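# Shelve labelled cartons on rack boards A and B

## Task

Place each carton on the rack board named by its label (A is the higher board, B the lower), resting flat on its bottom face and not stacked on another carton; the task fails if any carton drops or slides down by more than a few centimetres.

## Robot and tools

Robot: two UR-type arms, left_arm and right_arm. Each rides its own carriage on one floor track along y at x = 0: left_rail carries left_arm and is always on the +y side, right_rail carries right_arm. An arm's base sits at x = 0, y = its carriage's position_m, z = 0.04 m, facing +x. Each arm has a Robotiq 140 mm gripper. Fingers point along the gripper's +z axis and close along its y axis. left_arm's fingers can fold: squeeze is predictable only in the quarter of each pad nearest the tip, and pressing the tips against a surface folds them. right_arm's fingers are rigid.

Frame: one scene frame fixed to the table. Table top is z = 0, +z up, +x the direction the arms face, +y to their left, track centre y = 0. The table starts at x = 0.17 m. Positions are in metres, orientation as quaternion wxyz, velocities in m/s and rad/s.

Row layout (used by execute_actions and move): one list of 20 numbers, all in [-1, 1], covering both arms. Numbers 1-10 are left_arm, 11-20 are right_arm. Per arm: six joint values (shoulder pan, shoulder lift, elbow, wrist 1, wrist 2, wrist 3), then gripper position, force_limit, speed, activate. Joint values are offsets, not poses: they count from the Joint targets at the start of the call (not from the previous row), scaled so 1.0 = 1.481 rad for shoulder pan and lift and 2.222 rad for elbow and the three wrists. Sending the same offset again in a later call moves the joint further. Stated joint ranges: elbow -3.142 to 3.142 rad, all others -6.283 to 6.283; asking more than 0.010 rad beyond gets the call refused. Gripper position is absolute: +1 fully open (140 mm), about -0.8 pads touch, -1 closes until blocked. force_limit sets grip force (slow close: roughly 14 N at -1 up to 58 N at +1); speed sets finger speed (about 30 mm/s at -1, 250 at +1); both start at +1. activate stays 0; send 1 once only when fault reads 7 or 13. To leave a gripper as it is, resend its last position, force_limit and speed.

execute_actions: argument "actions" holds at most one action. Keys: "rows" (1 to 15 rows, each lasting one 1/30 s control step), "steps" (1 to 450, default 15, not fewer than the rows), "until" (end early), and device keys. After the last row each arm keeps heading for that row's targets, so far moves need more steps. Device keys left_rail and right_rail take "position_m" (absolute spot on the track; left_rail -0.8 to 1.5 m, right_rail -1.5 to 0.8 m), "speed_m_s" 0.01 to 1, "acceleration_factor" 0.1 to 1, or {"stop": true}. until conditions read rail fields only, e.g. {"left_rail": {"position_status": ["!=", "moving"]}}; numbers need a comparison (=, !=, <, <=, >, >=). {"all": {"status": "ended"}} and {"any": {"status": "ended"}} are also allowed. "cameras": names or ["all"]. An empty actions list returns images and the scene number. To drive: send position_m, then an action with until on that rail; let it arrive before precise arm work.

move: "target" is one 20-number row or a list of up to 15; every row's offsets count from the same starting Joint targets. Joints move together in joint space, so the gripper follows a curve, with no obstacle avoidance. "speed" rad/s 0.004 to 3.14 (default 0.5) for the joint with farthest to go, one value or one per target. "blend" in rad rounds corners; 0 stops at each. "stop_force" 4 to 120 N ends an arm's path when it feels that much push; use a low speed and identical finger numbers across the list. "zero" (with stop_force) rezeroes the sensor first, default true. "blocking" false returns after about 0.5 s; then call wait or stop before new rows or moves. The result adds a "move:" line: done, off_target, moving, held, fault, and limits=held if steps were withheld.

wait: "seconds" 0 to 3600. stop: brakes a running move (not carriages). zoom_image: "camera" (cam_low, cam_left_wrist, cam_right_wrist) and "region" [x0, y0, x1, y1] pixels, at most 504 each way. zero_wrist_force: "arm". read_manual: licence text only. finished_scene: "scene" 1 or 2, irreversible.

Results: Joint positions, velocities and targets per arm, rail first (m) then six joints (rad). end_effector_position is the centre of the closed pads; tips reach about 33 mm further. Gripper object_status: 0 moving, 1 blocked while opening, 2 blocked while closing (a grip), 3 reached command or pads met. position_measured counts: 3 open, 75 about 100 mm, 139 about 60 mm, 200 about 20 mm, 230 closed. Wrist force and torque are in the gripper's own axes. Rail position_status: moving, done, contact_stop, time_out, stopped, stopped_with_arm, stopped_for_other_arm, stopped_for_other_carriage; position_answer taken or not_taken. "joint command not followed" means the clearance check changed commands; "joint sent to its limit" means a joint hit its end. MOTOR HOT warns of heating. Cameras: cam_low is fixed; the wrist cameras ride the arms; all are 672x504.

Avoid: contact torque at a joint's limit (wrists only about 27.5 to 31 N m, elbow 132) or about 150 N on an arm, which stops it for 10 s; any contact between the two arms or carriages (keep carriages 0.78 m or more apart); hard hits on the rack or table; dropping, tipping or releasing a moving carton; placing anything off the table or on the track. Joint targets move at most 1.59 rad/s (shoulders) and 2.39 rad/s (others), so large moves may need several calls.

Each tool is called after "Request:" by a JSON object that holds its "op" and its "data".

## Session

Request:
{"op": "execute_actions", "data": {"actions": []}}

Scene clock: 0.00 s.
left_arm: end_effector_position=(+0.3563, +0.7786, +0.5790) position_measured=3 object_status=3 fault=0 end_effector_quat_wxyz=(+0.000, +0.000, +1.000, +0.000) | right_arm: end_effector_position=(+0.3563, -0.6214, +0.5790) position_measured=3 object_status=3 fault=0 end_effector_quat_wxyz=(+0.000, +0.000, +1.000, +0.000)
Joint positions: left_arm=[0.7 -0.281 -2.157 1.821 -1.235 -1.571 -0.28] | right_arm=[-0.7 -0.28 -2.157 1.821 -1.235 -1.571 -0.28]
Joint velocities: within noise
Joint torques (N m): no reading
Wrist force (N): no reading
Wrist torque (N m): no reading
Wrist force, peak (N): no reading
Joint targets: left_arm=[0.700 -0.281 -2.157 1.821 -1.235 -1.571 -0.280] | right_arm=[-0.700 -0.280 -2.157 1.821 -1.235 -1.571 -0.280]
Tool commands: left_gripper/position=+1.0 left_gripper/force_limit=+1.0 left_gripper/speed=+1.0 left_gripper/activate=+0.0 right_gripper/position=+1.0 right_gripper/force_limit=+1.0 right_gripper/speed=+1.0 right_gripper/activate=+0.0
left_rail: position_m=0.700 position_status=done
right_rail: position_m=-0.700 position_status=done

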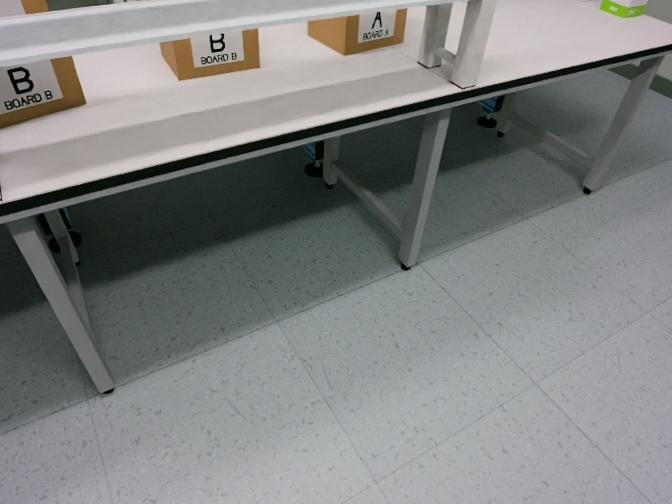

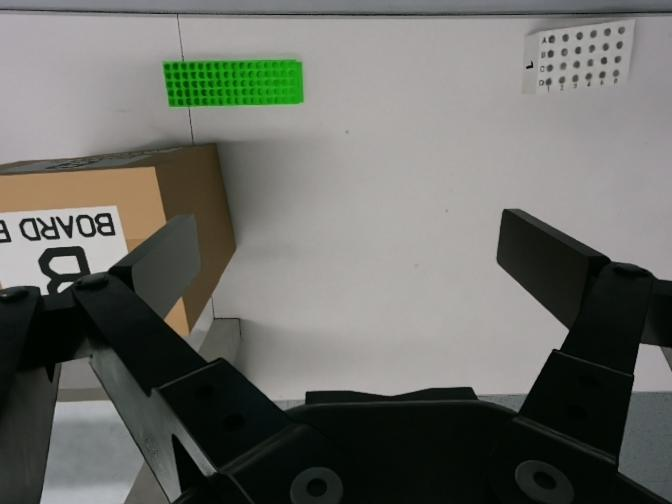

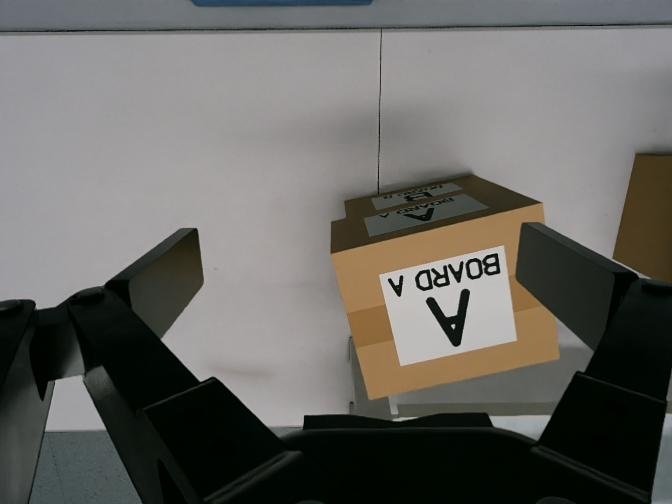

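Request:
{"op": "execute_actions", "data": {"actions": [{"right_rail": {"position_m": -0.1, "speed_m_s": 0.4}, "steps": 200, "until": {"right_rail": {"position_status": ["!=", "moving"]}}}], "cameras": ["cam_right_wrist"]}}

Request:
{"op": "execute_actions", "data": {"actions": [{"right_rail": {"position_m": -0.6, "speed_m_s": 0.4}, "steps": 200, "until": {"right_rail": {"position_status": ["!=", "moving"]}}}], "cameras": ["cam_right_wrist"]}}

Request:
{"op": "execute_actions", "data": {"actions": [{"left_rail": {"position_m": 0.4, "speed_m_s": 0.4}, "steps": 200, "until": {"left_rail": {"position_status": ["!=", "moving"]}}}], "cameras": ["cam_left_wrist"]}}

Scene clock: 18.37 s.
left_arm: end_effector_position=(+0.3563, +0.7786, +0.5790) position_measured=3 object_status=3 fault=0 end_effector_quat_wxyz=(+0.000, +0.000, +1.000, +0.000) | right_arm: end_effector_position=(+0.3563, -0.0214, +0.5790) position_measured=3 object_status=3 fault=0 end_effector_quat_wxyz=(+0.000, +0.000, +1.000, +0.000)
Joint positions: left_arm=[0.7 -0.281 -2.157 1.821 -1.235 -1.571 -0.28] | right_arm=[-0.1 -0.28 -2.157 1.821 -1.235 -1.571 -0.28]
Joint torques (N m): left_arm=[-0.9 2.69 -50.65 -4.07 0.26 -0.03] | right_arm=[-1.67 2.12 -42.8 -4.57 0.21 0.29]
Wrist force (N): left_arm=[-0.3 -0.4 0.0] | right_arm=[0.1 0.0 -0.3]
Wrist torque (N m): left_arm=[-0.09 0.06 0.00] | right_arm=[-0.01 -0.02 0.00]
Wrist force, peak (N): left_arm=[-0.2 -0.3 0.5] | right_arm=[0.4 -1.9 0.2]
Joint targets: left_arm=[0.700 -0.281 -2.157 1.821 -1.235 -1.571 -0.280] | right_arm=[-0.100 -0.280 -2.157 1.821 -1.235 -1.571 -0.280]
Tool commands: left_gripper/position=+1.0 left_gripper/force_limit=+1.0 left_gripper/speed=+1.0 left_gripper/activate=+0.0 right_gripper/position=+1.0 right_gripper/force_limit=+1.0 right_gripper/speed=+1.0 right_gripper/activate=+0.0
left_rail: position_m=0.700 position_status=done
right_rail: position_m=-0.100 speed_m_s=0.40 position_status=done
cam_right_wrist: T_world_to_cam=[[0.02243, 0.99967, 0.01278, 0.01302], [0.95045, -0.02529, 0.30985, -0.51685], [0.31007, 0.0052, -0.9507, 0.61611]] pos_world=[0.29992, -0.02929, 0.74571]

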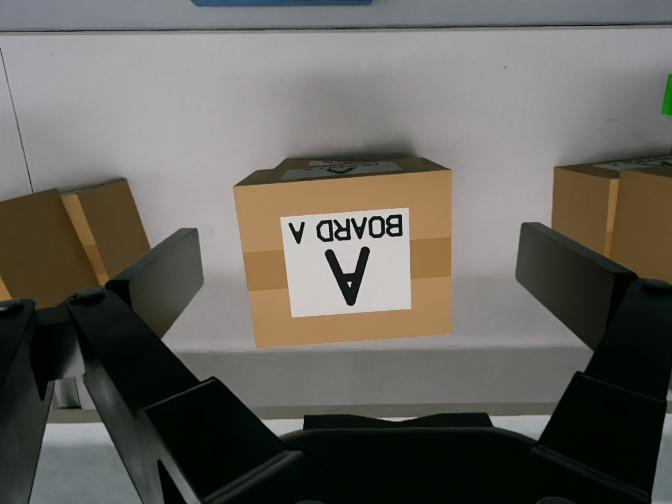

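Scene clock: 20.50 s.
left_arm: end_effector_position=(+0.3563, +0.7786, +0.5790) position_measured=3 object_status=3 fault=0 end_effector_quat_wxyz=(+0.000, +0.000, +1.000, +0.000) | right_arm: end_effector_position=(+0.3563, -0.5214, +0.5790) position_measured=3 object_status=3 fault=0 end_effector_quat_wxyz=(+0.000, +0.000, +1.000, +0.000)
Joint positions: left_arm=[0.7 -0.281 -2.157 1.821 -1.235 -1.571 -0.28] | right_arm=[-0.6 -0.28 -2.157 1.821 -1.235 -1.571 -0.28]
Joint torques (N m): left_arm=[-0.39 1.72 -49.74 -4.23 -0.4 -0.28] | right_arm=[-0.69 4.25 -43.15 -4.71 0.35 0.78]
Wrist force (N): left_arm=[-0.1 -0.2 0.2] | right_arm=[0.2 -0.1 -0.1]
Wrist torque (N m): left_arm=[-0.05 0.03 0.00] | right_arm=[-0.03 -0.03 0.00]
Wrist force, peak (N): left_arm=[0.3 -0.6 0.3] | right_arm=[0.1 2.1 -0.1]
Joint targets: left_arm=[0.700 -0.281 -2.157 1.821 -1.235 -1.571 -0.280] | right_arm=[-0.600 -0.280 -2.157 1.821 -1.235 -1.571 -0.280]
Tool commands: left_gripper/position=+1.0 left_gripper/force_limit=+1.0 left_gripper/speed=+1.0 left_gripper/activate=+0.0 right_gripper/position=+1.0 right_gripper/force_limit=+1.0 right_gripper/speed=+1.0 right_gripper/activate=+0.0
left_rail: position_m=0.700 position_status=done
right_rail: position_m=-0.600 speed_m_s=0.40 position_status=done
cam_right_wrist: T_world_to_cam=[[0.02243, 0.99967, 0.01278, 0.51286], [0.95045, -0.02529, 0.30985, -0.5295], [0.31007, 0.0052, -0.9507, 0.61871]] pos_world=[0.29992, -0.52929, 0.74571]

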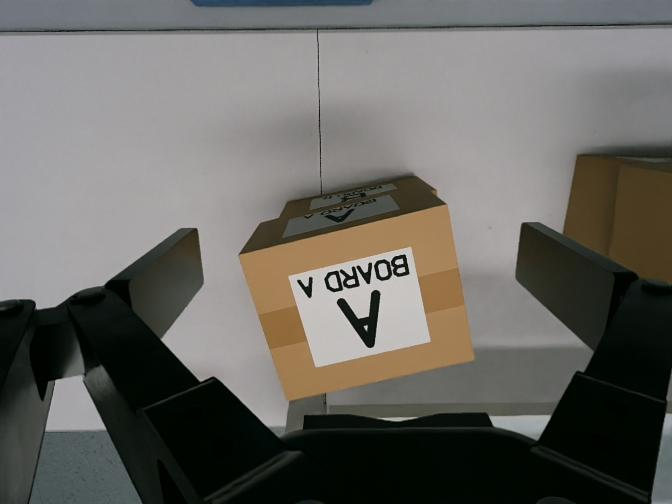

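Scene clock: 22.13 s.
left_arm: end_effector_position=(+0.3563, +0.4786, +0.5790) position_measured=3 object_status=3 fault=0 end_effector_quat_wxyz=(+0.000, +0.000, +1.000, +0.000) | right_arm: end_effector_position=(+0.3563, -0.5214, +0.5790) position_measured=3 object_status=3 fault=0 end_effector_quat_wxyz=(+0.000, +0.000, +1.000, +0.000)
Joint positions: left_arm=[0.4 -0.281 -2.157 1.821 -1.235 -1.571 -0.28] | right_arm=[-0.6 -0.28 -2.157 1.821 -1.235 -1.571 -0.28]
Joint torques (N m): left_arm=[0.19 2.24 -49.94 -3.76 0.13 -0.31] | right_arm=[-0.53 3.67 -43.6 -4.67 0.42 0.45]
Wrist force (N): left_arm=[-0.2 -0.1 0.2] | right_arm=[-0.1 -0.3 0.3]
Wrist torque (N m): left_arm=[-0.02 0.03 0.00] | right_arm=[-0.07 0.03 0.00]
Wrist force, peak (N): left_arm=[0.2 -1.7 0.0] | right_arm=[0.2 -0.3 0.3]
Joint targets: left_arm=[0.400 -0.281 -2.157 1.821 -1.235 -1.571 -0.280] | right_arm=[-0.600 -0.280 -2.157 1.821 -1.235 -1.571 -0.280]
Tool commands: left_gripper/position=+1.0 left_gripper/force_limit=+1.0 left_gripper/speed=+1.0 left_gripper/activate=+0.0 right_gripper/position=+1.0 right_gripper/force_limit=+1.0 right_gripper/speed=+1.0 right_gripper/activate=+0.0
left_rail: position_m=0.400 speed_m_s=0.40 position_status=done
right_rail: position_m=-0.600 speed_m_s=0.40 position_status=done
cam_left_wrist: T_world_to_cam=[[0.00214, 0.99983, 0.01813, -0.48073], [0.94102, -0.00815, 0.33825, -0.53114], [0.33834, 0.01634, -0.94088, 0.59913]] pos_world=[0.29813, 0.46654, 0.75209]

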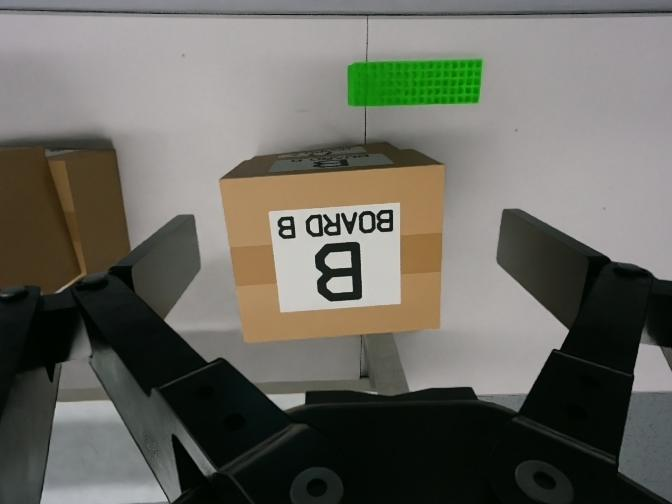

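Request:
{"op": "execute_actions", "data": {"actions": [{"left_rail": {"position_m": 1.05, "speed_m_s": 0.4}, "right_rail": {"position_m": -1.06, "speed_m_s": 0.4}, "steps": 250, "until": {"all": {"status": "ended"}}}]}}

Request:
{"op": "move", "data": {"target": [0,0,0,0,0.9883,0.8329,-1,0,0,0,0,0,0,0,0.9856,-0.5809,-0.32,0,0,0], "speed": 0.6}}

Scene clock: 122.63 s.
left_arm: end_effector_position=(+0.3563, +1.1286, +0.5790) position_measured=3 object_status=3 fault=0 end_effector_quat_wxyz=(+0.000, +0.000, +1.000, +0.000) | right_arm: end_effector_position=(+0.3563, -0.9814, +0.5790) position_measured=3 object_status=3 fault=0 end_effector_quat_wxyz=(+0.000, +0.000, +1.000, +0.000)
Joint positions: left_arm=[1.05 -0.281 -2.157 1.821 -1.235 -1.571 -0.28] | right_arm=[-1.06 -0.28 -2.157 1.821 -1.235 -1.571 -0.28]
Joint torques (N m): left_arm=[-1.51 3.61 -50.55 -3.97 -0.24 -0.31] | right_arm=[-2.34 3.06 -43.36 -4.61 -0.08 0.5]
Wrist force (N): left_arm=[-0.1 -0.2 0.0] | right_arm=[0.1 -0.4 0.2]
Wrist torque (N m): left_arm=[-0.04 0.02 0.00] | right_arm=[-0.10 -0.02 0.00]
Wrist force, peak (N): left_arm=[0.1 -2.6 0.2] | right_arm=[0.0 -1.7 0.1]
Joint targets: left_arm=[1.050 -0.281 -2.157 1.821 -1.235 -1.571 -0.280] | right_arm=[-1.060 -0.280 -2.157 1.821 -1.235 -1.571 -0.280]
Tool commands: left_gripper/position=+1.0 left_gripper/force_limit=+1.0 left_gripper/speed=+1.0 left_gripper/activate=+0.0 right_gripper/position=+1.0 right_gripper/force_limit=+1.0 right_gripper/speed=+1.0 right_gripper/activate=+0.0
left_rail: position_m=1.050 speed_m_s=0.40 position_status=done
right_rail: position_m=-1.060 speed_m_s=0.40 position_status=done

Scene clock: 126.97 s.
left_arm: end_effector_position=(+0.4327, +1.3940, +1.1188) position_measured=233 object_status=3 fault=0 end_effector_quat_wxyz=(-0.535, +0.364, +0.274, +0.712) | right_arm: end_effector_position=(+0.4331, -0.7149, +1.1172) position_measured=169 object_status=3 fault=0 end_effector_quat_wxyz=(+0.710, -0.276, +0.366, +0.534)
Joint positions: left_arm=[1.05 -0.28 -2.157 1.821 -1.235 0.625 1.57] | right_arm=[-1.06 -0.281 -2.157 1.821 -1.235 0.619 -1.571]
Joint torques (N m): left_arm=[-0.71 3 -50.43 -4.07 5.9 2.75] | right_arm=[-0.9 2.92 -43.4 -4.68 6.42 -2.09]
Wrist force (N): left_arm=[-0.7 0.5 0.0] | right_arm=[1.0 1.6 2.1]
Wrist torque (N m): left_arm=[-0.24 0.13 0.06] | right_arm=[-0.02 -0.25 -0.32]
Wrist force, peak (N): left_arm=[1.0 -3.9 0.4] | right_arm=[0.7 1.9 2.3]
Joint targets: left_arm=[1.050 -0.281 -2.157 1.821 -1.235 0.625 1.570] | right_arm=[-1.060 -0.280 -2.157 1.821 -1.235 0.619 -1.571]
left_rail: position_m=1.050 speed_m_s=0.40 position_status=done
right_rail: position_m=-1.060 speed_m_s=0.40 position_status=done
move: done

Request:
{"op": "move", "data": {"target": [-1.0, 0, 0, 0, -0.2236, 0, -1, 0, 0, 0, 0.4596, 0, 0, 0, 0.4418, 0, -0.32, 0, 0, 0], "speed": 0.7}}

Request:
{"op": "move", "data": {"target": [-0.0348, -0.0382, 0.1692, 0.5633, 0, 0, -1, 0, 0, 0, 0, -0.0382, 0.1692, 0.5633, 0, 0, -0.32, 0, 0, 0], "speed": 0.5, "cameras": ["all"]}}

Scene clock: 142.80 s.
left_arm: end_effector_position=(+0.4418, +0.6381, +0.9632) position_measured=233 object_status=3 fault=0 end_effector_quat_wxyz=(+0.072, +0.657, -0.063, +0.748) | right_arm: end_effector_position=(+0.2314, -0.7841, +1.2600) position_measured=169 object_status=3 fault=0 end_effector_quat_wxyz=(+0.553, +0.012, -0.008, +0.833)
Joint positions: left_arm=[1.05 -1.762 -2.157 1.821 -1.235 0.128 1.57] | right_arm=[-1.06 0.4 -2.157 1.821 -1.235 1.601 -1.571]
Joint torques (N m): left_arm=[-19.1 2.77 -50.63 -3.68 -0.08 1.97] | right_arm=[9.99 3.76 -42.96 -4.88 3.72 -2.3]
Wrist force (N): left_arm=[-0.8 0.2 0.2] | right_arm=[0.4 1.6 1.1]
Wrist torque (N m): left_arm=[-0.24 0.05 0.10] | right_arm=[-0.03 -0.40 -0.21]
Wrist force, peak (N): left_arm=[-0.9 2.6 -1.6] | right_arm=[1.2 1.4 2.8]
Joint targets: left_arm=[1.050 -1.762 -2.157 1.821 -1.235 0.128 1.570] | right_arm=[-1.060 0.400 -2.157 1.821 -1.235 1.601 -1.571]
left_rail: position_m=1.050 speed_m_s=0.40 position_status=done
right_rail: position_m=-1.060 speed_m_s=0.40 position_status=done
move: done

Scene clock: 145.93 s.
left_arm: end_effector_position=(+0.4374, +0.6864, +0.6008) position_measured=233 object_status=3 fault=0 end_effector_quat_wxyz=(+0.399, -0.399, +0.583, -0.584) | right_arm: end_effector_position=(+0.4378, -0.6967, +0.6009) position_measured=169 object_status=3 fault=0 end_effector_quat_wxyz=(+0.400, +0.399, +0.584, +0.583)
Joint positions: left_arm=[1.05 -1.813 -2.213 2.197 0.016 0.128 1.57] | right_arm=[-1.06 0.4 -2.213 2.197 0.016 1.601 -1.571]
Joint torques (N m): left_arm=[-16.62 -12.85 -40.34 2.19 -0.51 2.16] | right_arm=[10.14 -6.38 -35.26 -0.09 3.51 -2.1]
Wrist force (N): left_arm=[-0.8 1.7 0.1] | right_arm=[0.8 1.0 0.8]
Wrist torque (N m): left_arm=[0.00 0.21 0.18] | right_arm=[0.40 -0.33 0.18]
Wrist force, peak (N): left_arm=[-1.3 3.2 0.2] | right_arm=[0.3 3.0 2.7]
Joint targets: left_arm=[1.050 -1.813 -2.213 2.197 0.017 0.128 1.570] | right_arm=[-1.060 0.400 -2.213 2.197 0.017 1.601 -1.571]
left_rail: position_m=1.050 speed_m_s=0.40 position_status=done
right_rail: position_m=-1.060 speed_m_s=0.40 position_status=done
move: done
cam_left_wrist: T_world_to_cam=[[-0.01643, 0.00777, -0.99984, 0.61155], [0.02592, 0.99964, 0.00735, -0.70573], [0.99953, -0.0258, -0.01663, -0.22676]] pos_world=[0.255, 0.69487, 0.61286]
cam_right_wrist: T_world_to_cam=[[-0.00422, -0.02516, 0.99967, -0.60934], [0.05522, -0.99816, -0.02489, -0.70293], [0.99847, 0.05509, 0.0056, -0.22601]] pos_world=[0.2619, -0.70452, 0.59291]

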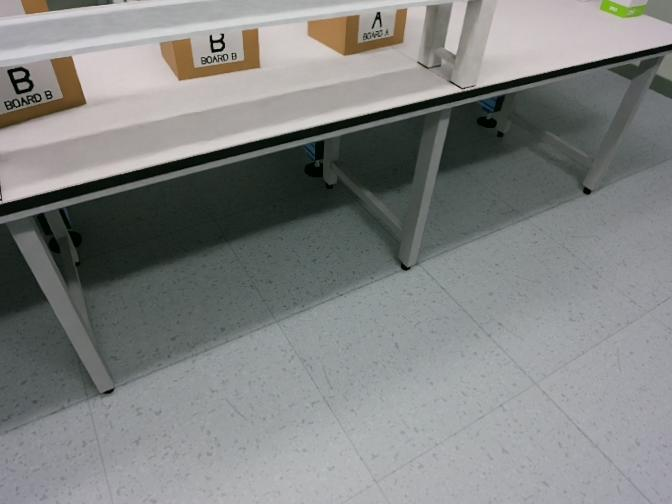

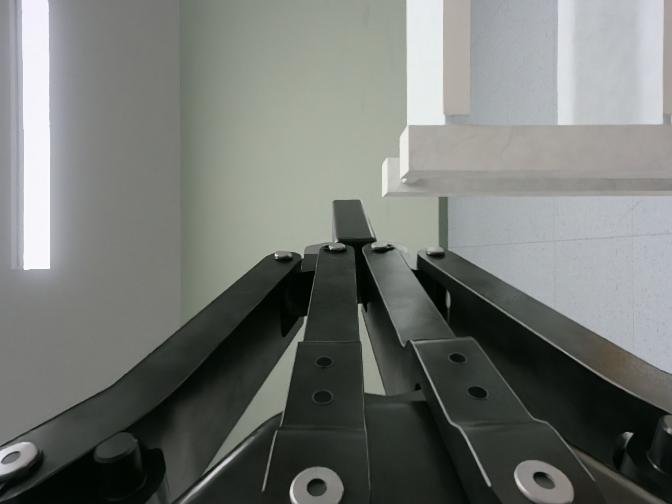

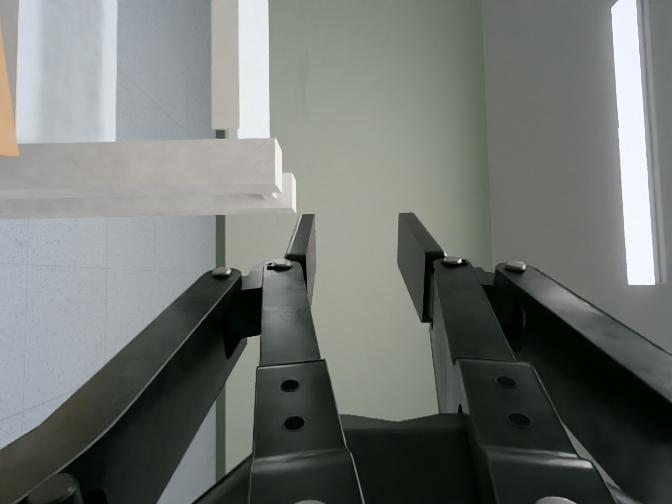

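Request:
{"op": "move", "data": {"target": [[0,0.011,0.07646,-0.0838,0,0,-1,0,0,0,0,0.011,0.07646,-0.0838,0,0,-0.32,0,0,0],[0,0.05888,0.14635,-0.1856,0,0,-1,0,0,0,0,0.05888,0.14635,-0.1856,0,0,-0.32,0,0,0],[0,0.16826,0.20801,-0.32016,0,0,-1,0,0,0,0,0.16826,0.20801,-0.32016,0,0,-0.32,0,0,0],[0,0.32471,0.24662,-0.46305,0,0,-1,0,0,0,0,0.32471,0.24662,-0.46305,0,0,-0.32,0,0,0],[0,0.45996,0.26328,-0.56985,0,0,-1,0,0,0,0,0.45996,0.26328,-0.56985,0,0,-0.32,0,0,0],[0,0.57205,0.27021,-0.65149,0,0,-1,0,0,0,0,0.58501,0.2707,-0.66062,0,0,-0.32,0,0,0],[0,0.57205,0.27021,-0.65149,0,0,-1,0,0,0,0,0.68373,0.27237,-0.72808,0,0,-0.32,0,0,0]], "speed": 0.3, "blend": 0.02, "stop_force": 20, "cameras": ["all"]}}

Scene clock: 174.33 s.
left_arm: end_effector_position=(+0.4375, +0.6866, +0.1347) position_measured=233 object_status=3 fault=0 end_effector_quat_wxyz=(+0.399, -0.399, +0.584, -0.584) | right_arm: end_effector_position=(+0.4376, -0.6968, +0.1006) position_measured=169 object_status=3 fault=0 end_effector_quat_wxyz=(+0.399, +0.399, +0.584, +0.583)
Joint positions: left_arm=[1.05 -1.813 -1.366 2.797 -1.431 0.128 1.57] | right_arm=[-1.06 0.4 -1.201 2.802 -1.601 1.601 -1.571]
Joint torques (N m): left_arm=[3.14 -8.06 3.5 -3.17 2.02 0.06] | right_arm=[0.01 -21.6 7.38 -7.64 3.55 -2.25]
Wrist force (N): left_arm=[-1.2 1.5 0.5] | right_arm=[0.3 0.9 1.1]
Wrist torque (N m): left_arm=[-0.05 0.28 0.20] | right_arm=[0.39 -0.26 0.22]
Wrist force, peak (N): left_arm=[-1.1 2.0 0.3] | right_arm=[1.1 1.9 0.8]
Joint targets: left_arm=[1.050 -1.813 -1.366 2.797 -1.431 0.128 1.570] | right_arm=[-1.060 0.400 -1.201 2.802 -1.601 1.601 -1.571]
left_rail: position_m=1.050 speed_m_s=0.40 position_status=done
right_rail: position_m=-1.060 speed_m_s=0.40 position_status=done
move: done
cam_left_wrist: T_world_to_cam=[[-0.01633, 0.00827, -0.99983, 0.14515], [0.02594, 0.99963, 0.00785, -0.70268], [0.99953, -0.0258, -0.01653, -0.23452]] pos_world=[0.255, 0.69517, 0.14676]
cam_right_wrist: T_world_to_cam=[[-0.00373, -0.02493, 0.99968, -0.10937], [0.0552, -0.99817, -0.02469, -0.71549], [0.99847, 0.05509, 0.0051, -0.22296]] pos_world=[0.26171, -0.70462, 0.09281]

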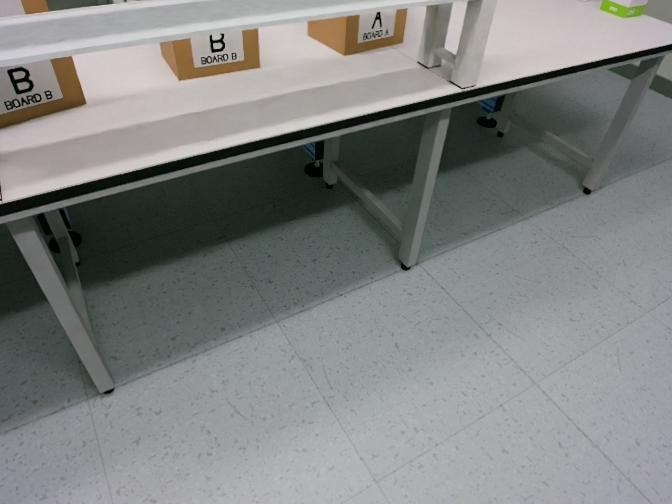

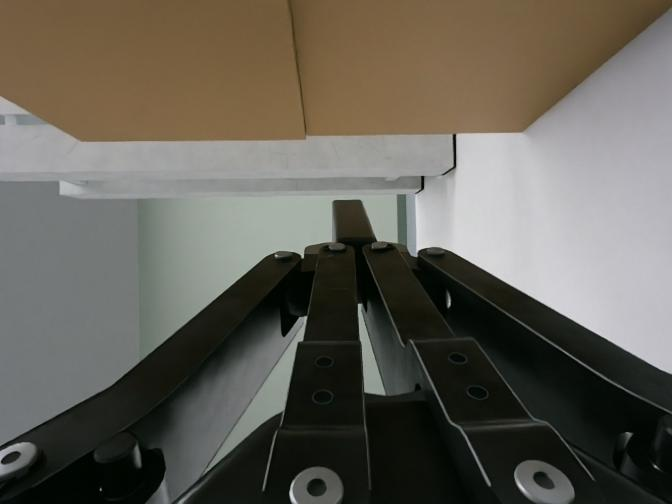

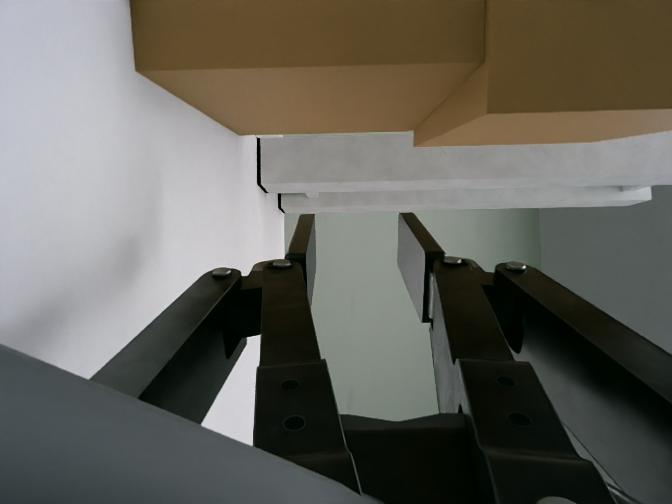

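Request:
{"op": "move", "data": {"target": [0.01607,0.00135,-0.0024,0.0015,0.0107,0,-1,0,0,0,-0.02606,-0.0007,-0.0107,0.0112,-0.01737,0,-0.32,0,0,0], "speed": 0.2}}

Request:
{"op": "execute_actions", "data": {"actions": [{"left_rail": {"position_m": 0.822, "speed_m_s": 0.06, "acceleration_factor": 0.5}, "right_rail": {"position_m": -0.944, "speed_m_s": 0.06, "acceleration_factor": 0.5}, "steps": 300, "until": {"all": {"status": "ended"}}}], "cameras": ["cam_left_wrist", "cam_right_wrist"]}}

Scene clock: 202.83 s.
left_arm: end_effector_position=(+0.4424, +0.6866, +0.1348) position_measured=233 object_status=3 fault=0 end_effector_quat_wxyz=(+0.399, -0.399, +0.584, -0.584) | right_arm: end_effector_position=(+0.4593, -0.6968, +0.1006) position_measured=169 object_status=3 fault=0 end_effector_quat_wxyz=(+0.399, +0.399, +0.584, +0.583)
Joint positions: left_arm=[1.05 -1.79 -1.364 2.792 -1.428 0.152 1.57] | right_arm=[-1.06 0.362 -1.202 2.778 -1.576 1.562 -1.571]
Joint torques (N m): left_arm=[16.76 -6.75 -18.05 1.76 2.07 -0.79] | right_arm=[-13.54 -47.41 -9.63 0.33 -3.52 -1.94]
Wrist force (N): left_arm=[-0.8 1.2 0.3] | right_arm=[0.3 0.6 0.9]
Wrist torque (N m): left_arm=[-0.11 0.18 0.20] | right_arm=[0.29 -0.24 0.19]
Wrist force, peak (N): left_arm=[-1.2 1.6 0.6] | right_arm=[0.0 1.0 1.9]
Joint targets: left_arm=[1.050 -1.790 -1.364 2.792 -1.428 0.152 1.570] | right_arm=[-1.060 0.362 -1.202 2.778 -1.576 1.562 -1.571]
left_rail: position_m=1.050 speed_m_s=0.40 position_status=done
right_rail: position_m=-1.060 speed_m_s=0.40 position_status=done
move: done

Scene clock: 207.07 s.
left_arm: end_effector_position=(+0.4425, +0.4586, +0.1348) position_measured=233 object_status=3 fault=0 end_effector_quat_wxyz=(+0.399, -0.399, +0.584, -0.584) | right_arm: end_effector_position=(+0.4595, -0.5808, +0.1006) position_measured=169 object_status=3 fault=0 end_effector_quat_wxyz=(+0.399, +0.399, +0.584, +0.583)
Joint positions: left_arm=[0.822 -1.79 -1.364 2.792 -1.428 0.152 1.57] | right_arm=[-0.944 0.362 -1.202 2.778 -1.576 1.562 -1.571]
Joint torques (N m): left_arm=[-20.82 -11.61 -25.78 -4.4 10.47 -1.38] | right_arm=[18.26 -36.58 -7.11 -5.23 -2.37 -1.81]
Wrist force (N): left_arm=[-21.0 -8.3 -9.0] | right_arm=[-15.4 3.2 -8.5]
Wrist torque (N m): left_arm=[0.16 -0.39 0.07] | right_arm=[0.41 -0.55 0.08]
Wrist force, peak (N): left_arm=[-26.5 -9.0 -10.8] | right_arm=[-22.1 6.1 -12.3]
Joint targets: left_arm=[0.822 -1.790 -1.364 2.792 -1.428 0.152 1.570] | right_arm=[-0.944 0.362 -1.202 2.778 -1.576 1.562 -1.571]
Tool commands: left_gripper/position=-1.0 left_gripper/force_limit=+0.0 left_gripper/speed=+0.0 left_gripper/activate=+0.0 right_gripper/position=-0.32 right_gripper/force_limit=+0.0 right_gripper/speed=+0.0 right_gripper/activate=+0.0
left_rail: position_m=0.822 speed_m_s=0.06 position_status=done
right_rail: position_m=-0.944 speed_m_s=0.06 position_status=done
cam_left_wrist: T_world_to_cam=[[-0.01633, 0.00827, -0.99983, 0.14712], [0.02594, 0.99963, 0.00785, -0.47479], [0.99953, -0.0258, -0.01653, -0.2454]] pos_world=[0.26, 0.46707, 0.14676]
cam_right_wrist: T_world_to_cam=[[-0.00363, -0.02493, 0.99968, -0.10642], [0.0552, -0.99817, -0.02469, -0.60091], [0.99847, 0.05509, 0.005, -0.25121]] pos_world=[0.2836, -0.58862, 0.09281]

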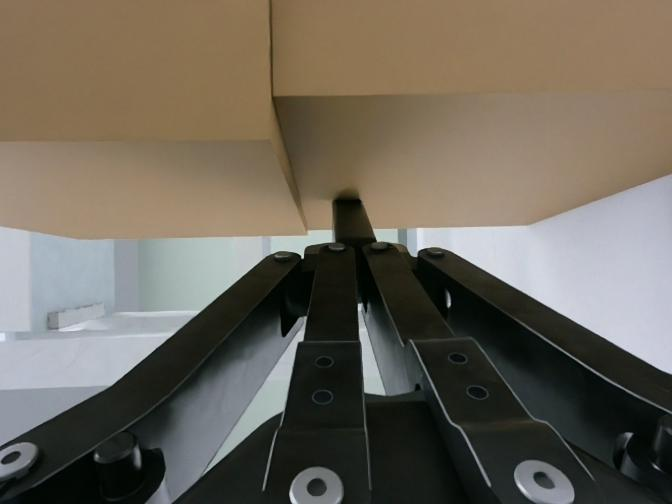

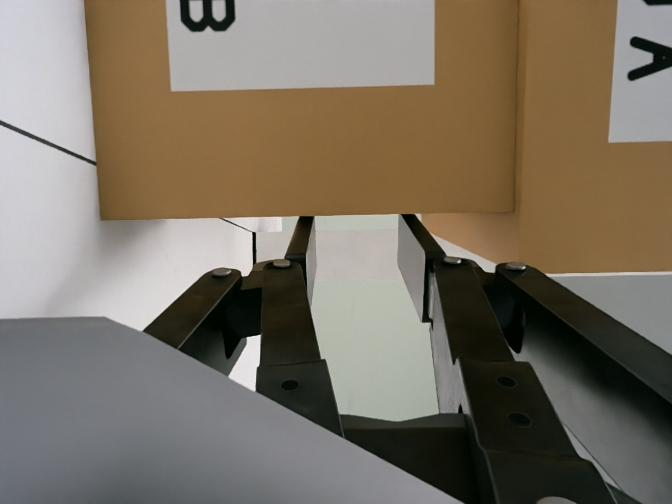

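Request:
{"op": "execute_actions", "data": {"actions": [{"right_rail": {"position_m": -1.01, "speed_m_s": 0.2}, "steps": 100, "until": {"right_rail": {"position_status": ["!=", "moving"]}}}], "cameras": ["cam_right_wrist"]}}

Scene clock: 224.07 s.
left_arm: end_effector_position=(+0.4425, +0.4586, +0.1348) position_measured=233 object_status=3 fault=0 end_effector_quat_wxyz=(+0.399, -0.399, +0.584, -0.584) | right_arm: end_effector_position=(+0.4595, -0.6468, +0.1006) position_measured=169 object_status=3 fault=0 end_effector_quat_wxyz=(+0.399, +0.399, +0.584, +0.583)
Joint positions: left_arm=[0.822 -1.79 -1.364 2.792 -1.428 0.152 1.57] | right_arm=[-1.01 0.362 -1.202 2.778 -1.576 1.562 -1.571]
Joint torques (N m): left_arm=[1.94 -15.34 -30.14 -3.88 2.66 -0.93] | right_arm=[-12.28 -26.93 -3.32 -5.83 -2.05 -1.82]
Wrist force (N): left_arm=[-20.8 -8.1 -9.3] | right_arm=[1.0 -0.1 1.4]
Wrist torque (N m): left_arm=[0.22 -0.45 0.07] | right_arm=[0.14 -0.40 0.19]
Wrist force, peak (N): left_arm=[-21.4 -9.0 -9.7] | right_arm=[-15.6 3.0 -8.9]
Joint targets: left_arm=[0.822 -1.790 -1.364 2.792 -1.428 0.152 1.570] | right_arm=[-1.010 0.362 -1.202 2.778 -1.576 1.562 -1.571]
Tool commands: left_gripper/position=-1.0 left_gripper/force_limit=+0.0 left_gripper/speed=+0.0 left_gripper/activate=+0.0 right_gripper/position=-0.32 right_gripper/force_limit=+0.0 right_gripper/speed=+0.0 right_gripper/activate=+0.0
left_rail: position_m=0.822 speed_m_s=0.06 position_status=done
right_rail: position_m=-1.010 speed_m_s=0.20 position_status=done
cam_right_wrist: T_world_to_cam=[[-0.00363, -0.02493, 0.99968, -0.10796], [0.0552, -0.99817, -0.02469, -0.66669], [0.99847, 0.05509, 0.005, -0.24757]] pos_world=[0.2836, -0.65452, 0.09271]

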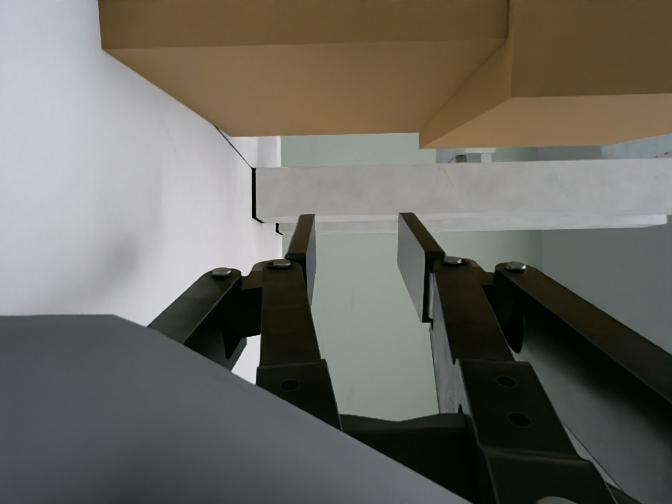

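Request:
{"op": "move", "data": {"target": [0,0,0,0,0,0,-1,0,0,0,0.01377,0.0003,0.006,-0.0062,0.0092,0,-0.32,0,0,0], "speed": 0.2}}

Request:
{"op": "execute_actions", "data": {"actions": [{"right_rail": {"position_m": -0.832, "speed_m_s": 0.06}, "steps": 300, "until": {"right_rail": {"position_status": ["!=", "moving"]}}}]}}

Request:
{"op": "execute_actions", "data": {"actions": [{"right_rail": {"position_m": -0.9, "speed_m_s": 0.2}, "steps": 100, "until": {"right_rail": {"position_status": ["!=", "moving"]}}}], "cameras": ["cam_right_wrist"]}}

Request:
{"op": "execute_actions", "data": {"actions": [{"left_rail": {"position_m": 0.89, "speed_m_s": 0.2}, "steps": 100, "until": {"left_rail": {"position_status": ["!=", "moving"]}}}], "cameras": ["cam_left_wrist"]}}

Scene clock: 267.90 s.
left_arm: end_effector_position=(+0.4425, +0.4586, +0.1348) position_measured=233 object_status=3 fault=0 end_effector_quat_wxyz=(+0.399, -0.399, +0.584, -0.584) | right_arm: end_effector_position=(+0.4476, -0.6469, +0.1006) position_measured=169 object_status=3 fault=0 end_effector_quat_wxyz=(+0.399, +0.399, +0.584, +0.583)
Joint positions: left_arm=[0.822 -1.79 -1.364 2.792 -1.428 0.152 1.57] | right_arm=[-1.01 0.382 -1.201 2.791 -1.59 1.582 -1.571]
Joint torques (N m): left_arm=[1.39 -19.41 -30.94 -4.1 2.6 -1.19] | right_arm=[12.18 -20.5 6.31 -7.04 3.77 -1.89]
Wrist force (N): left_arm=[-21.0 -8.8 -9.6] | right_arm=[0.9 -0.4 1.7]
Wrist torque (N m): left_arm=[0.19 -0.47 0.07] | right_arm=[0.08 -0.38 0.20]
Wrist force, peak (N): left_arm=[-21.4 -8.7 -9.6] | right_arm=[-0.2 0.5 3.0]
Joint targets: left_arm=[0.822 -1.790 -1.364 2.792 -1.428 0.152 1.570] | right_arm=[-1.010 0.382 -1.201 2.792 -1.590 1.583 -1.571]
left_rail: position_m=0.822 speed_m_s=0.06 position_status=done
right_rail: position_m=-1.010 speed_m_s=0.20 position_status=done
move: done

Scene clock: 271.30 s.
left_arm: end_effector_position=(+0.4425, +0.4586, +0.1348) position_measured=233 object_status=3 fault=0 end_effector_quat_wxyz=(+0.399, -0.399, +0.584, -0.584) | right_arm: end_effector_position=(+0.4475, -0.4689, +0.1006) position_measured=169 object_status=3 fault=0 end_effector_quat_wxyz=(+0.399, +0.399, +0.584, +0.583)
Joint positions: left_arm=[0.822 -1.79 -1.364 2.792 -1.428 0.152 1.57] | right_arm=[-0.832 0.382 -1.201 2.792 -1.59 1.583 -1.571]
Joint torques (N m): left_arm=[1.9 -26.13 -30.65 -3.85 2.63 -1.01] | right_arm=[6.08 -31.26 -13.42 -6.53 -6.54 -1.75]
Wrist force (N): left_arm=[-21.1 -8.2 -9.3] | right_arm=[-11.7 1.2 -10.0]
Wrist torque (N m): left_arm=[0.22 -0.40 0.06] | right_arm=[0.20 -0.57 0.19]
Wrist force, peak (N): left_arm=[-21.4 -9.0 -9.4] | right_arm=[-20.5 5.3 -13.6]
Joint targets: left_arm=[0.822 -1.790 -1.364 2.792 -1.428 0.152 1.570] | right_arm=[-0.832 0.382 -1.201 2.792 -1.590 1.583 -1.571]
Tool commands: left_gripper/position=-1.0 left_gripper/force_limit=+0.0 left_gripper/speed=+0.0 left_gripper/activate=+0.0 right_gripper/position=-0.32 right_gripper/force_limit=+0.0 right_gripper/speed=+0.0 right_gripper/activate=+0.0
left_rail: position_m=0.822 speed_m_s=0.06 position_status=done
right_rail: position_m=-0.832 speed_m_s=0.06 position_status=done

Scene clock: 272.47 s.
left_arm: end_effector_position=(+0.4425, +0.4586, +0.1348) position_measured=233 object_status=3 fault=0 end_effector_quat_wxyz=(+0.399, -0.399, +0.584, -0.584) | right_arm: end_effector_position=(+0.4475, -0.5368, +0.1006) position_measured=169 object_status=3 fault=0 end_effector_quat_wxyz=(+0.399, +0.399, +0.584, +0.583)
Joint positions: left_arm=[0.822 -1.79 -1.364 2.792 -1.428 0.152 1.57] | right_arm=[-0.9 0.382 -1.201 2.792 -1.59 1.583 -1.571]
Joint torques (N m): left_arm=[1.68 -24.75 -31.82 -4.24 2.61 -1.3] | right_arm=[2.33 -36.68 6.89 -6 2.84 -1.76]
Wrist force (N): left_arm=[-21.3 -8.3 -9.4] | right_arm=[-1.0 0.2 1.7]
Wrist torque (N m): left_arm=[0.21 -0.37 0.07] | right_arm=[0.23 0.04 0.20]
Wrist force, peak (N): left_arm=[-21.4 -8.7 -9.3] | right_arm=[-11.7 1.1 -9.8]
Joint targets: left_arm=[0.822 -1.790 -1.364 2.792 -1.428 0.152 1.570] | right_arm=[-0.900 0.382 -1.201 2.792 -1.590 1.583 -1.571]
Tool commands: left_gripper/position=-1.0 left_gripper/force_limit=+0.0 left_gripper/speed=+0.0 left_gripper/activate=+0.0 right_gripper/position=-0.32 right_gripper/force_limit=+0.0 right_gripper/speed=+0.0 right_gripper/activate=+0.0
left_rail: position_m=0.822 speed_m_s=0.06 position_status=done
right_rail: position_m=-0.900 speed_m_s=0.20 position_status=done
cam_right_wrist: T_world_to_cam=[[-0.00364, -0.02493, 0.99968, -0.10526], [0.0551, -0.99818, -0.02469, -0.5563], [0.99847, 0.055, 0.005, -0.2417]] pos_world=[0.2716, -0.54462, 0.09271]

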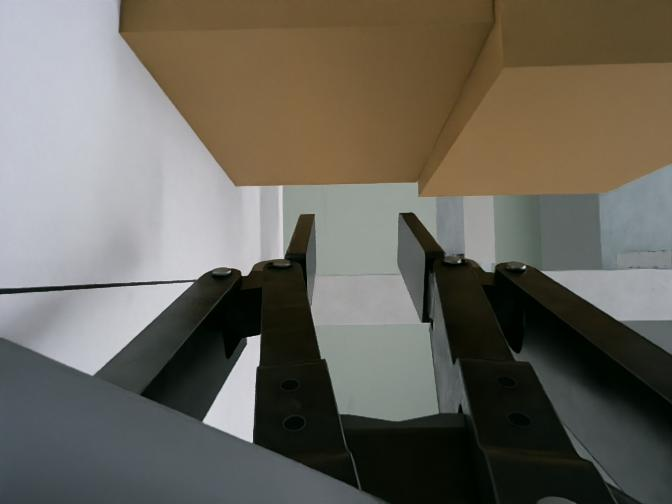

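Scene clock: 273.63 s.
left_arm: end_effector_position=(+0.4425, +0.5265, +0.1348) position_measured=233 object_status=3 fault=0 end_effector_quat_wxyz=(+0.399, -0.399, +0.584, -0.584) | right_arm: end_effector_position=(+0.4475, -0.5368, +0.1006) position_measured=169 object_status=3 fault=0 end_effector_quat_wxyz=(+0.399, +0.399, +0.584, +0.583)
Joint positions: left_arm=[0.89 -1.79 -1.364 2.792 -1.428 0.152 1.57] | right_arm=[-0.9 0.382 -1.201 2.792 -1.59 1.583 -1.571]
Joint torques (N m): left_arm=[1.92 -28.5 2.15 0.93 -1.46 -1.28] | right_arm=[-0.46 -41.78 7.05 -5.88 2.82 -1.85]
Wrist force (N): left_arm=[-0.8 1.4 0.4] | right_arm=[-0.7 0.1 1.6]
Wrist torque (N m): left_arm=[-0.05 0.18 0.20] | right_arm=[0.21 -0.01 0.21]
Wrist force, peak (N): left_arm=[-21.0 -8.9 -9.5] | right_arm=[-1.1 0.0 1.8]
Joint targets: left_arm=[0.890 -1.790 -1.364 2.792 -1.428 0.152 1.570] | right_arm=[-0.900 0.382 -1.201 2.792 -1.590 1.583 -1.571]
Tool commands: left_gripper/position=-1.0 left_gripper/force_limit=+0.0 left_gripper/speed=+0.0 left_gripper/activate=+0.0 right_gripper/position=-0.32 right_gripper/force_limit=+0.0 right_gripper/speed=+0.0 right_gripper/activate=+0.0
left_rail: position_m=0.890 speed_m_s=0.20 position_status=done
right_rail: position_m=-0.900 speed_m_s=0.20 position_status=done
cam_left_wrist: T_world_to_cam=[[-0.01633, 0.00827, -0.99983, 0.14656], [0.02594, 0.99963, 0.00785, -0.54277], [0.99953, -0.0258, -0.01653, -0.24365]] pos_world=[0.26, 0.53507, 0.14676]

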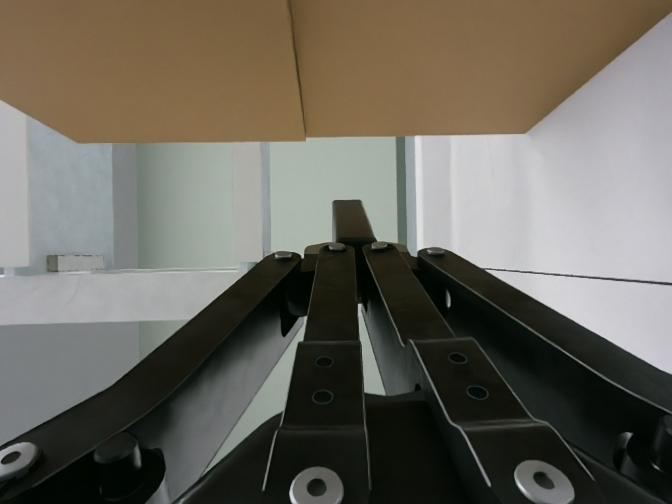

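Request:
{"op": "move", "data": {"target": [[0.0007,-0.1549,-0.02007,0.12331,0.0005,0,-1,0,0,0,0,-0.21742,-0.00896,0.15387,0,0,-0.32,0,0,0],[0.01006,-0.27853,-0.06175,0.24739,0.0067,0,-1,0,0,0,0,-0.43538,-0.04257,0.33276,0,0,-0.32,0,0,0],[0.01006,-0.27853,-0.06175,0.24739,0.0067,0,-1,0,0,0,0,-0.61391,-0.12403,0.53321,0,0,-0.32,0,0,0],[0.01006,-0.27853,-0.06175,0.24739,0.0067,0,-1,0,0,0,0.09163,-0.63538,-0.28006,0.70356,0.06107,0,-0.32,0,0,0]], "speed": 0.35, "blend": 0.02}}

Request:
{"op": "execute_actions", "data": {"actions": [{"right_rail": {"position_m": -0.2255, "speed_m_s": 0.4, "acceleration_factor": 0.7}, "steps": 200, "until": {"right_rail": {"position_status": ["!=", "moving"]}}}]}}

Request:
{"op": "execute_actions", "data": {"actions": [{"left_rail": {"position_m": 0.8935, "speed_m_s": 0.2}, "steps": 60, "until": {"left_rail": {"position_status": ["!=", "moving"]}}}], "cameras": ["cam_left_wrist", "cam_right_wrist"]}}

Scene clock: 320.77 s.
left_arm: end_effector_position=(+0.4394, +0.4965, +0.2608) position_measured=233 object_status=3 fault=0 end_effector_quat_wxyz=(+0.399, -0.399, +0.584, -0.584) | right_arm: end_effector_position=(+0.4397, -0.5067, +0.6006) position_measured=169 object_status=3 fault=0 end_effector_quat_wxyz=(+0.400, +0.399, +0.584, +0.583)
Joint positions: left_arm=[0.89 -1.775 -1.777 2.655 -0.878 0.167 1.57] | right_arm=[-0.9 0.518 -2.142 2.169 -0.027 1.718 -1.571]
Joint torques (N m): left_arm=[13.05 -33.36 -41.85 2.52 2.3 -1.08] | right_arm=[8.79 -10.63 -51.99 0.59 3.61 -1.48]
Wrist force (N): left_arm=[-1.1 1.4 0.1] | right_arm=[-0.7 0.1 1.2]
Wrist torque (N m): left_arm=[-0.04 0.26 0.19] | right_arm=[0.16 -0.03 0.16]
Wrist force, peak (N): left_arm=[-1.8 2.3 0.2] | right_arm=[-0.6 2.7 0.7]
Joint targets: left_arm=[0.890 -1.775 -1.777 2.655 -0.878 0.167 1.570] | right_arm=[-0.900 0.518 -2.142 2.169 -0.027 1.718 -1.571]
left_rail: position_m=0.890 speed_m_s=0.20 position_status=done
right_rail: position_m=-0.900 speed_m_s=0.20 position_status=done
move: done

Scene clock: 323.57 s.
left_arm: end_effector_position=(+0.4394, +0.4965, +0.2608) position_measured=233 object_status=3 fault=0 end_effector_quat_wxyz=(+0.399, -0.399, +0.584, -0.584) | right_arm: end_effector_position=(+0.4397, +0.1678, +0.6007) position_measured=169 object_status=3 fault=0 end_effector_quat_wxyz=(+0.400, +0.399, +0.584, +0.583)
Joint positions: left_arm=[0.89 -1.775 -1.777 2.655 -0.878 0.167 1.57] | right_arm=[-0.226 0.518 -2.142 2.169 -0.027 1.718 -1.571]
Joint torques (N m): left_arm=[13.62 -32.05 -43.7 2.31 2.65 -0.96] | right_arm=[2.52 12.04 -46.19 -0.52 -0.28 -1.46]
Wrist force (N): left_arm=[-1.1 1.3 0.2] | right_arm=[-0.7 0.2 1.0]
Wrist torque (N m): left_arm=[-0.06 0.27 0.19] | right_arm=[0.19 -0.03 0.16]
Wrist force, peak (N): left_arm=[-0.9 1.8 0.4] | right_arm=[-2.0 0.1 0.7]
Joint targets: left_arm=[0.890 -1.775 -1.777 2.655 -0.878 0.167 1.570] | right_arm=[-0.226 0.518 -2.142 2.169 -0.027 1.718 -1.571]
Tool commands: left_gripper/position=-1.0 left_gripper/force_limit=+0.0 left_gripper/speed=+0.0 left_gripper/activate=+0.0 right_gripper/position=-0.32 right_gripper/force_limit=+0.0 right_gripper/speed=+0.0 right_gripper/activate=+0.0
left_rail: position_m=0.890 speed_m_s=0.20 position_status=done
right_rail: position_m=-0.226 speed_m_s=0.40 position_status=done

Scene clock: 324.03 s.
left_arm: end_effector_position=(+0.4394, +0.5000, +0.2608) position_measured=233 object_status=3 fault=0 end_effector_quat_wxyz=(+0.399, -0.399, +0.584, -0.584) | right_arm: end_effector_position=(+0.4397, +0.1678, +0.6007) position_measured=169 object_status=3 fault=0 end_effector_quat_wxyz=(+0.400, +0.399, +0.584, +0.583)
Joint positions: left_arm=[0.893 -1.775 -1.777 2.655 -0.878 0.167 1.57] | right_arm=[-0.226 0.518 -2.142 2.169 -0.027 1.718 -1.571]
Joint torques (N m): left_arm=[8.95 -28.64 -34.38 1.73 1.7 -1.17] | right_arm=[3.5 13.24 -45.81 -0.88 -1.03 -1.55]
Wrist force (N): left_arm=[-0.6 1.2 0.1] | right_arm=[-0.5 0.3 1.2]
Wrist torque (N m): left_arm=[-0.09 0.15 0.19] | right_arm=[0.21 -0.07 0.16]
Wrist force, peak (N): left_arm=[-1.6 1.5 -0.2] | right_arm=[-0.7 0.4 1.2]
Joint targets: left_arm=[0.893 -1.775 -1.777 2.655 -0.878 0.167 1.570] | right_arm=[-0.226 0.518 -2.142 2.169 -0.027 1.718 -1.571]
Tool commands: left_gripper/position=-1.0 left_gripper/force_limit=+0.0 left_gripper/speed=+0.0 left_gripper/activate=+0.0 right_gripper/position=-0.32 right_gripper/force_limit=+0.0 right_gripper/speed=+0.0 right_gripper/activate=+0.0
left_rail: position_m=0.893 speed_m_s=0.20 position_status=done
right_rail: position_m=-0.226 speed_m_s=0.40 position_status=done
cam_left_wrist: T_world_to_cam=[[-0.01633, 0.00807, -0.99983, 0.27291], [0.02593, 0.99964, 0.00765, -0.51703], [0.99953, -0.0258, -0.01653, -0.23925]] pos_world=[0.257, 0.50847, 0.27286]
cam_right_wrist: T_world_to_cam=[[-0.00383, -0.02504, 0.99968, -0.5876], [0.05511, -0.99817, -0.02479, 0.15995], [0.99847, 0.05499, 0.0052, -0.27529]] pos_world=[0.26381, 0.16008, 0.59281]

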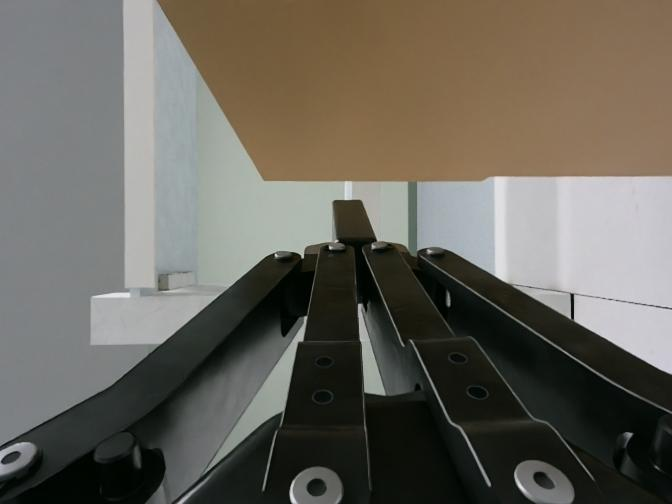

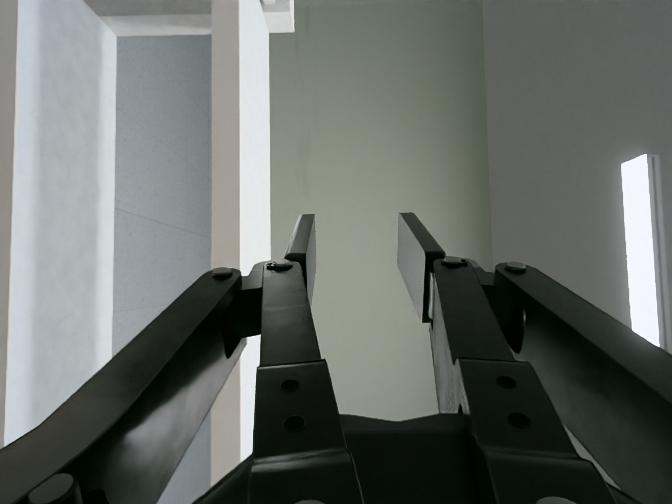

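Request:
{"op": "move", "data": {"target": [[0,0,0,0,0,0,-1,0,0,0,0,0.01729,0.07453,-0.08605,0,0,-0.32,0,0,0],[0,0,0,0,0,0,-1,0,0,0,0,0.0711,0.1419,-0.18929,0,0,-0.32,0,0,0],[0,0,0,0,0,0,-1,0,0,0,0,0.15368,0.18911,-0.29154,0,0,-0.32,0,0,0],[0,0,0,0,0,0,-1,0,0,0,0,0.247,0.2185,-0.38312,0,0,-0.32,0,0,0]], "speed": 0.25, "blend": 0.01, "stop_force": 12, "cameras": ["cam_right_wrist"]}}

Request:
{"op": "zero_wrist_force", "data": {"arm": "left_arm"}}

Request:
{"op": "zero_wrist_force", "data": {"arm": "right_arm"}}

Scene clock: 336.77 s.
left_arm: end_effector_position=(+0.4394, +0.5000, +0.2608) position_measured=233 object_status=3 fault=0 end_effector_quat_wxyz=(+0.399, -0.399, +0.584, -0.584) | right_arm: end_effector_position=(+0.4396, +0.1677, +0.2606) position_measured=169 object_status=3 fault=0 end_effector_quat_wxyz=(+0.399, +0.399, +0.584, +0.583)
Joint positions: left_arm=[0.894 -1.775 -1.777 2.655 -0.878 0.167 1.57] | right_arm=[-0.225 0.518 -1.776 2.655 -0.878 1.718 -1.571]
Joint torques (N m): left_arm=[-12.11 10.18 -21.05 -1.05 -1.77 -1.09] | right_arm=[-12.44 -0.12 -20.66 -7.32 -2.19 -1.41]
Wrist force (N): left_arm=[-0.8 1.5 0.3] | right_arm=[-1.1 0.2 1.7]
Wrist torque (N m): left_arm=[-0.03 0.20 0.18] | right_arm=[0.23 0.06 0.24]
Wrist force, peak (N): left_arm=[-0.8 1.9 0.4] | right_arm=[-0.9 -0.4 2.0]
Joint targets: left_arm=[0.893 -1.775 -1.777 2.655 -0.878 0.167 1.570] | right_arm=[-0.226 0.518 -1.776 2.655 -0.878 1.718 -1.571]
left_rail: position_m=0.894 position_m_goal=0.893 speed_m_s=0.20 position_status=done
right_rail: position_m=-0.225 position_m_goal=-0.226 speed_m_s=0.40 position_status=done
move: done
cam_right_wrist: T_world_to_cam=[[-0.00374, -0.02493, 0.99968, -0.24775], [0.05511, -0.99818, -0.02469, 0.1514], [0.99847, 0.055, 0.0051, -0.27339]] pos_world=[0.26371, 0.15998, 0.25281]

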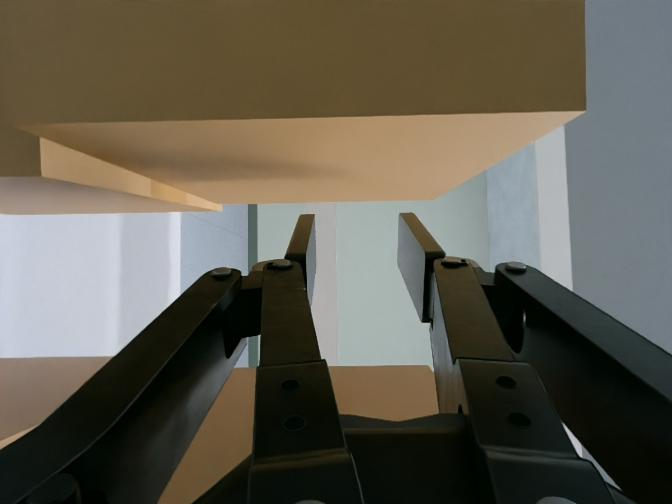

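Wrist force sensor zeroed.

Wrist force sensor zeroed.

Request:
{"op": "move", "data": {"target": [[0.01513,0.04733,-0.02237,-0.00918,0.01008,0,-1,0,0,0,0.06644,0.04733,-0.02237,-0.00918,0.04428,0,-0.32,0,0,0],[0.02161,0.0688,-0.03384,-0.01202,0.0144,0,-1,0,0,0,0.09548,0.0688,-0.03384,-0.01202,0.06364,0,-0.32,0,0,0]], "speed": 0.06, "blend": 0.005, "stop_force": 6}}

Scene clock: 356.13 s.
left_arm: end_effector_position=(+0.4394, +0.4677, +0.2608) position_measured=233 object_status=3 fault=0 end_effector_quat_wxyz=(+0.399, -0.399, +0.584, -0.584) | right_arm: end_effector_position=(+0.4399, +0.1931, +0.2607) position_measured=169 object_status=3 fault=0 end_effector_quat_wxyz=(+0.399, +0.399, +0.584, +0.583)
Joint positions: left_arm=[0.894 -1.751 -1.701 2.601 -0.899 0.191 1.57] | right_arm=[-0.225 0.602 -1.717 2.612 -0.895 1.802 -1.571]
Joint torques (N m): left_arm=[-16.05 -39.4 -20.19 1.21 -1.89 -1.07] | right_arm=[-14.29 -31.28 -20.27 0.53 -3.46 -1.29]
Wrist force (N, zeroed by zero_wrist_force): left_arm=[0.0 -0.1 -0.3] | right_arm=[-0.4 -0.6 -0.8]
Wrist torque (N m, zeroed by zero_wrist_force): left_arm=[0.00 0.01 0.00] | right_arm=[-0.10 -0.08 -0.03]
Wrist force, peak (N, zeroed by zero_wrist_force): left_arm=[-6.2 -1.9 -4.2] | right_arm=[-6.0 1.4 -4.2]
Joint targets: left_arm=[0.893 -1.751 -1.701 2.601 -0.899 0.191 1.570] | right_arm=[-0.226 0.602 -1.717 2.612 -0.895 1.802 -1.571]
left_rail: position_m=0.894 position_m_goal=0.893 speed_m_s=0.20 position_status=done
right_rail: position_m=-0.225 position_m_goal=-0.226 speed_m_s=0.40 position_status=done
move: contact (left_arm, right_arm); path passed 1 of 2 targets; left_arm: the shoulder lift is farthest, 0.026 rad from its target; right_arm: the shoulder pan is farthest, 0.058 rad from its target

Request:
{"op": "move", "data": {"target": [0,-0.00101,0.0003,-0.0001,0,0,-1,0,0,0,0.01404,0.00979,-0.00464,-0.00189,0.00936,0,-0.32,0,0,0], "speed": 0.009, "stop_force": 50, "zero": false}}

Scene clock: 370.73 s.
left_arm: end_effector_position=(+0.4395, +0.4681, +0.2610) position_measured=233 object_status=3 fault=0 end_effector_quat_wxyz=(+0.399, -0.400, +0.583, -0.584) | right_arm: end_effector_position=(+0.4394, +0.1995, +0.2605) position_measured=169 object_status=3 fault=0 end_effector_quat_wxyz=(+0.400, +0.399, +0.584, +0.583)
Joint positions: left_arm=[0.894 -1.751 -1.703 2.602 -0.9 0.191 1.57] | right_arm=[-0.226 0.623 -1.702 2.602 -0.9 1.823 -1.571]
Joint torques (N m): left_arm=[-16.24 -34.83 -45.37 -5.41 8.05 -1.05] | right_arm=[23.16 -1.83 -41.01 -5.26 -9.05 -1.43]
Wrist force (N, zeroed by zero_wrist_force): left_arm=[-32.7 -2.5 -12.6] | right_arm=[-46.0 14.3 -20.2]
Wrist torque (N m, zeroed by zero_wrist_force): left_arm=[0.04 -1.05 -0.03] | right_arm=[-0.52 -0.91 0.08]
Wrist force, peak (N, zeroed by zero_wrist_force): left_arm=[-32.7 -2.9 -13.3] | right_arm=[-45.9 14.7 -20.3]
Joint targets: left_arm=[0.893 -1.751 -1.703 2.602 -0.900 0.191 1.570] | right_arm=[-0.226 0.623 -1.702 2.602 -0.900 1.823 -1.571]
left_rail: position_m=0.894 position_m_goal=0.893 speed_m_s=0.20 position_status=done
right_rail: position_m=-0.226 speed_m_s=0.40 position_status=done
move: contact (right_arm)


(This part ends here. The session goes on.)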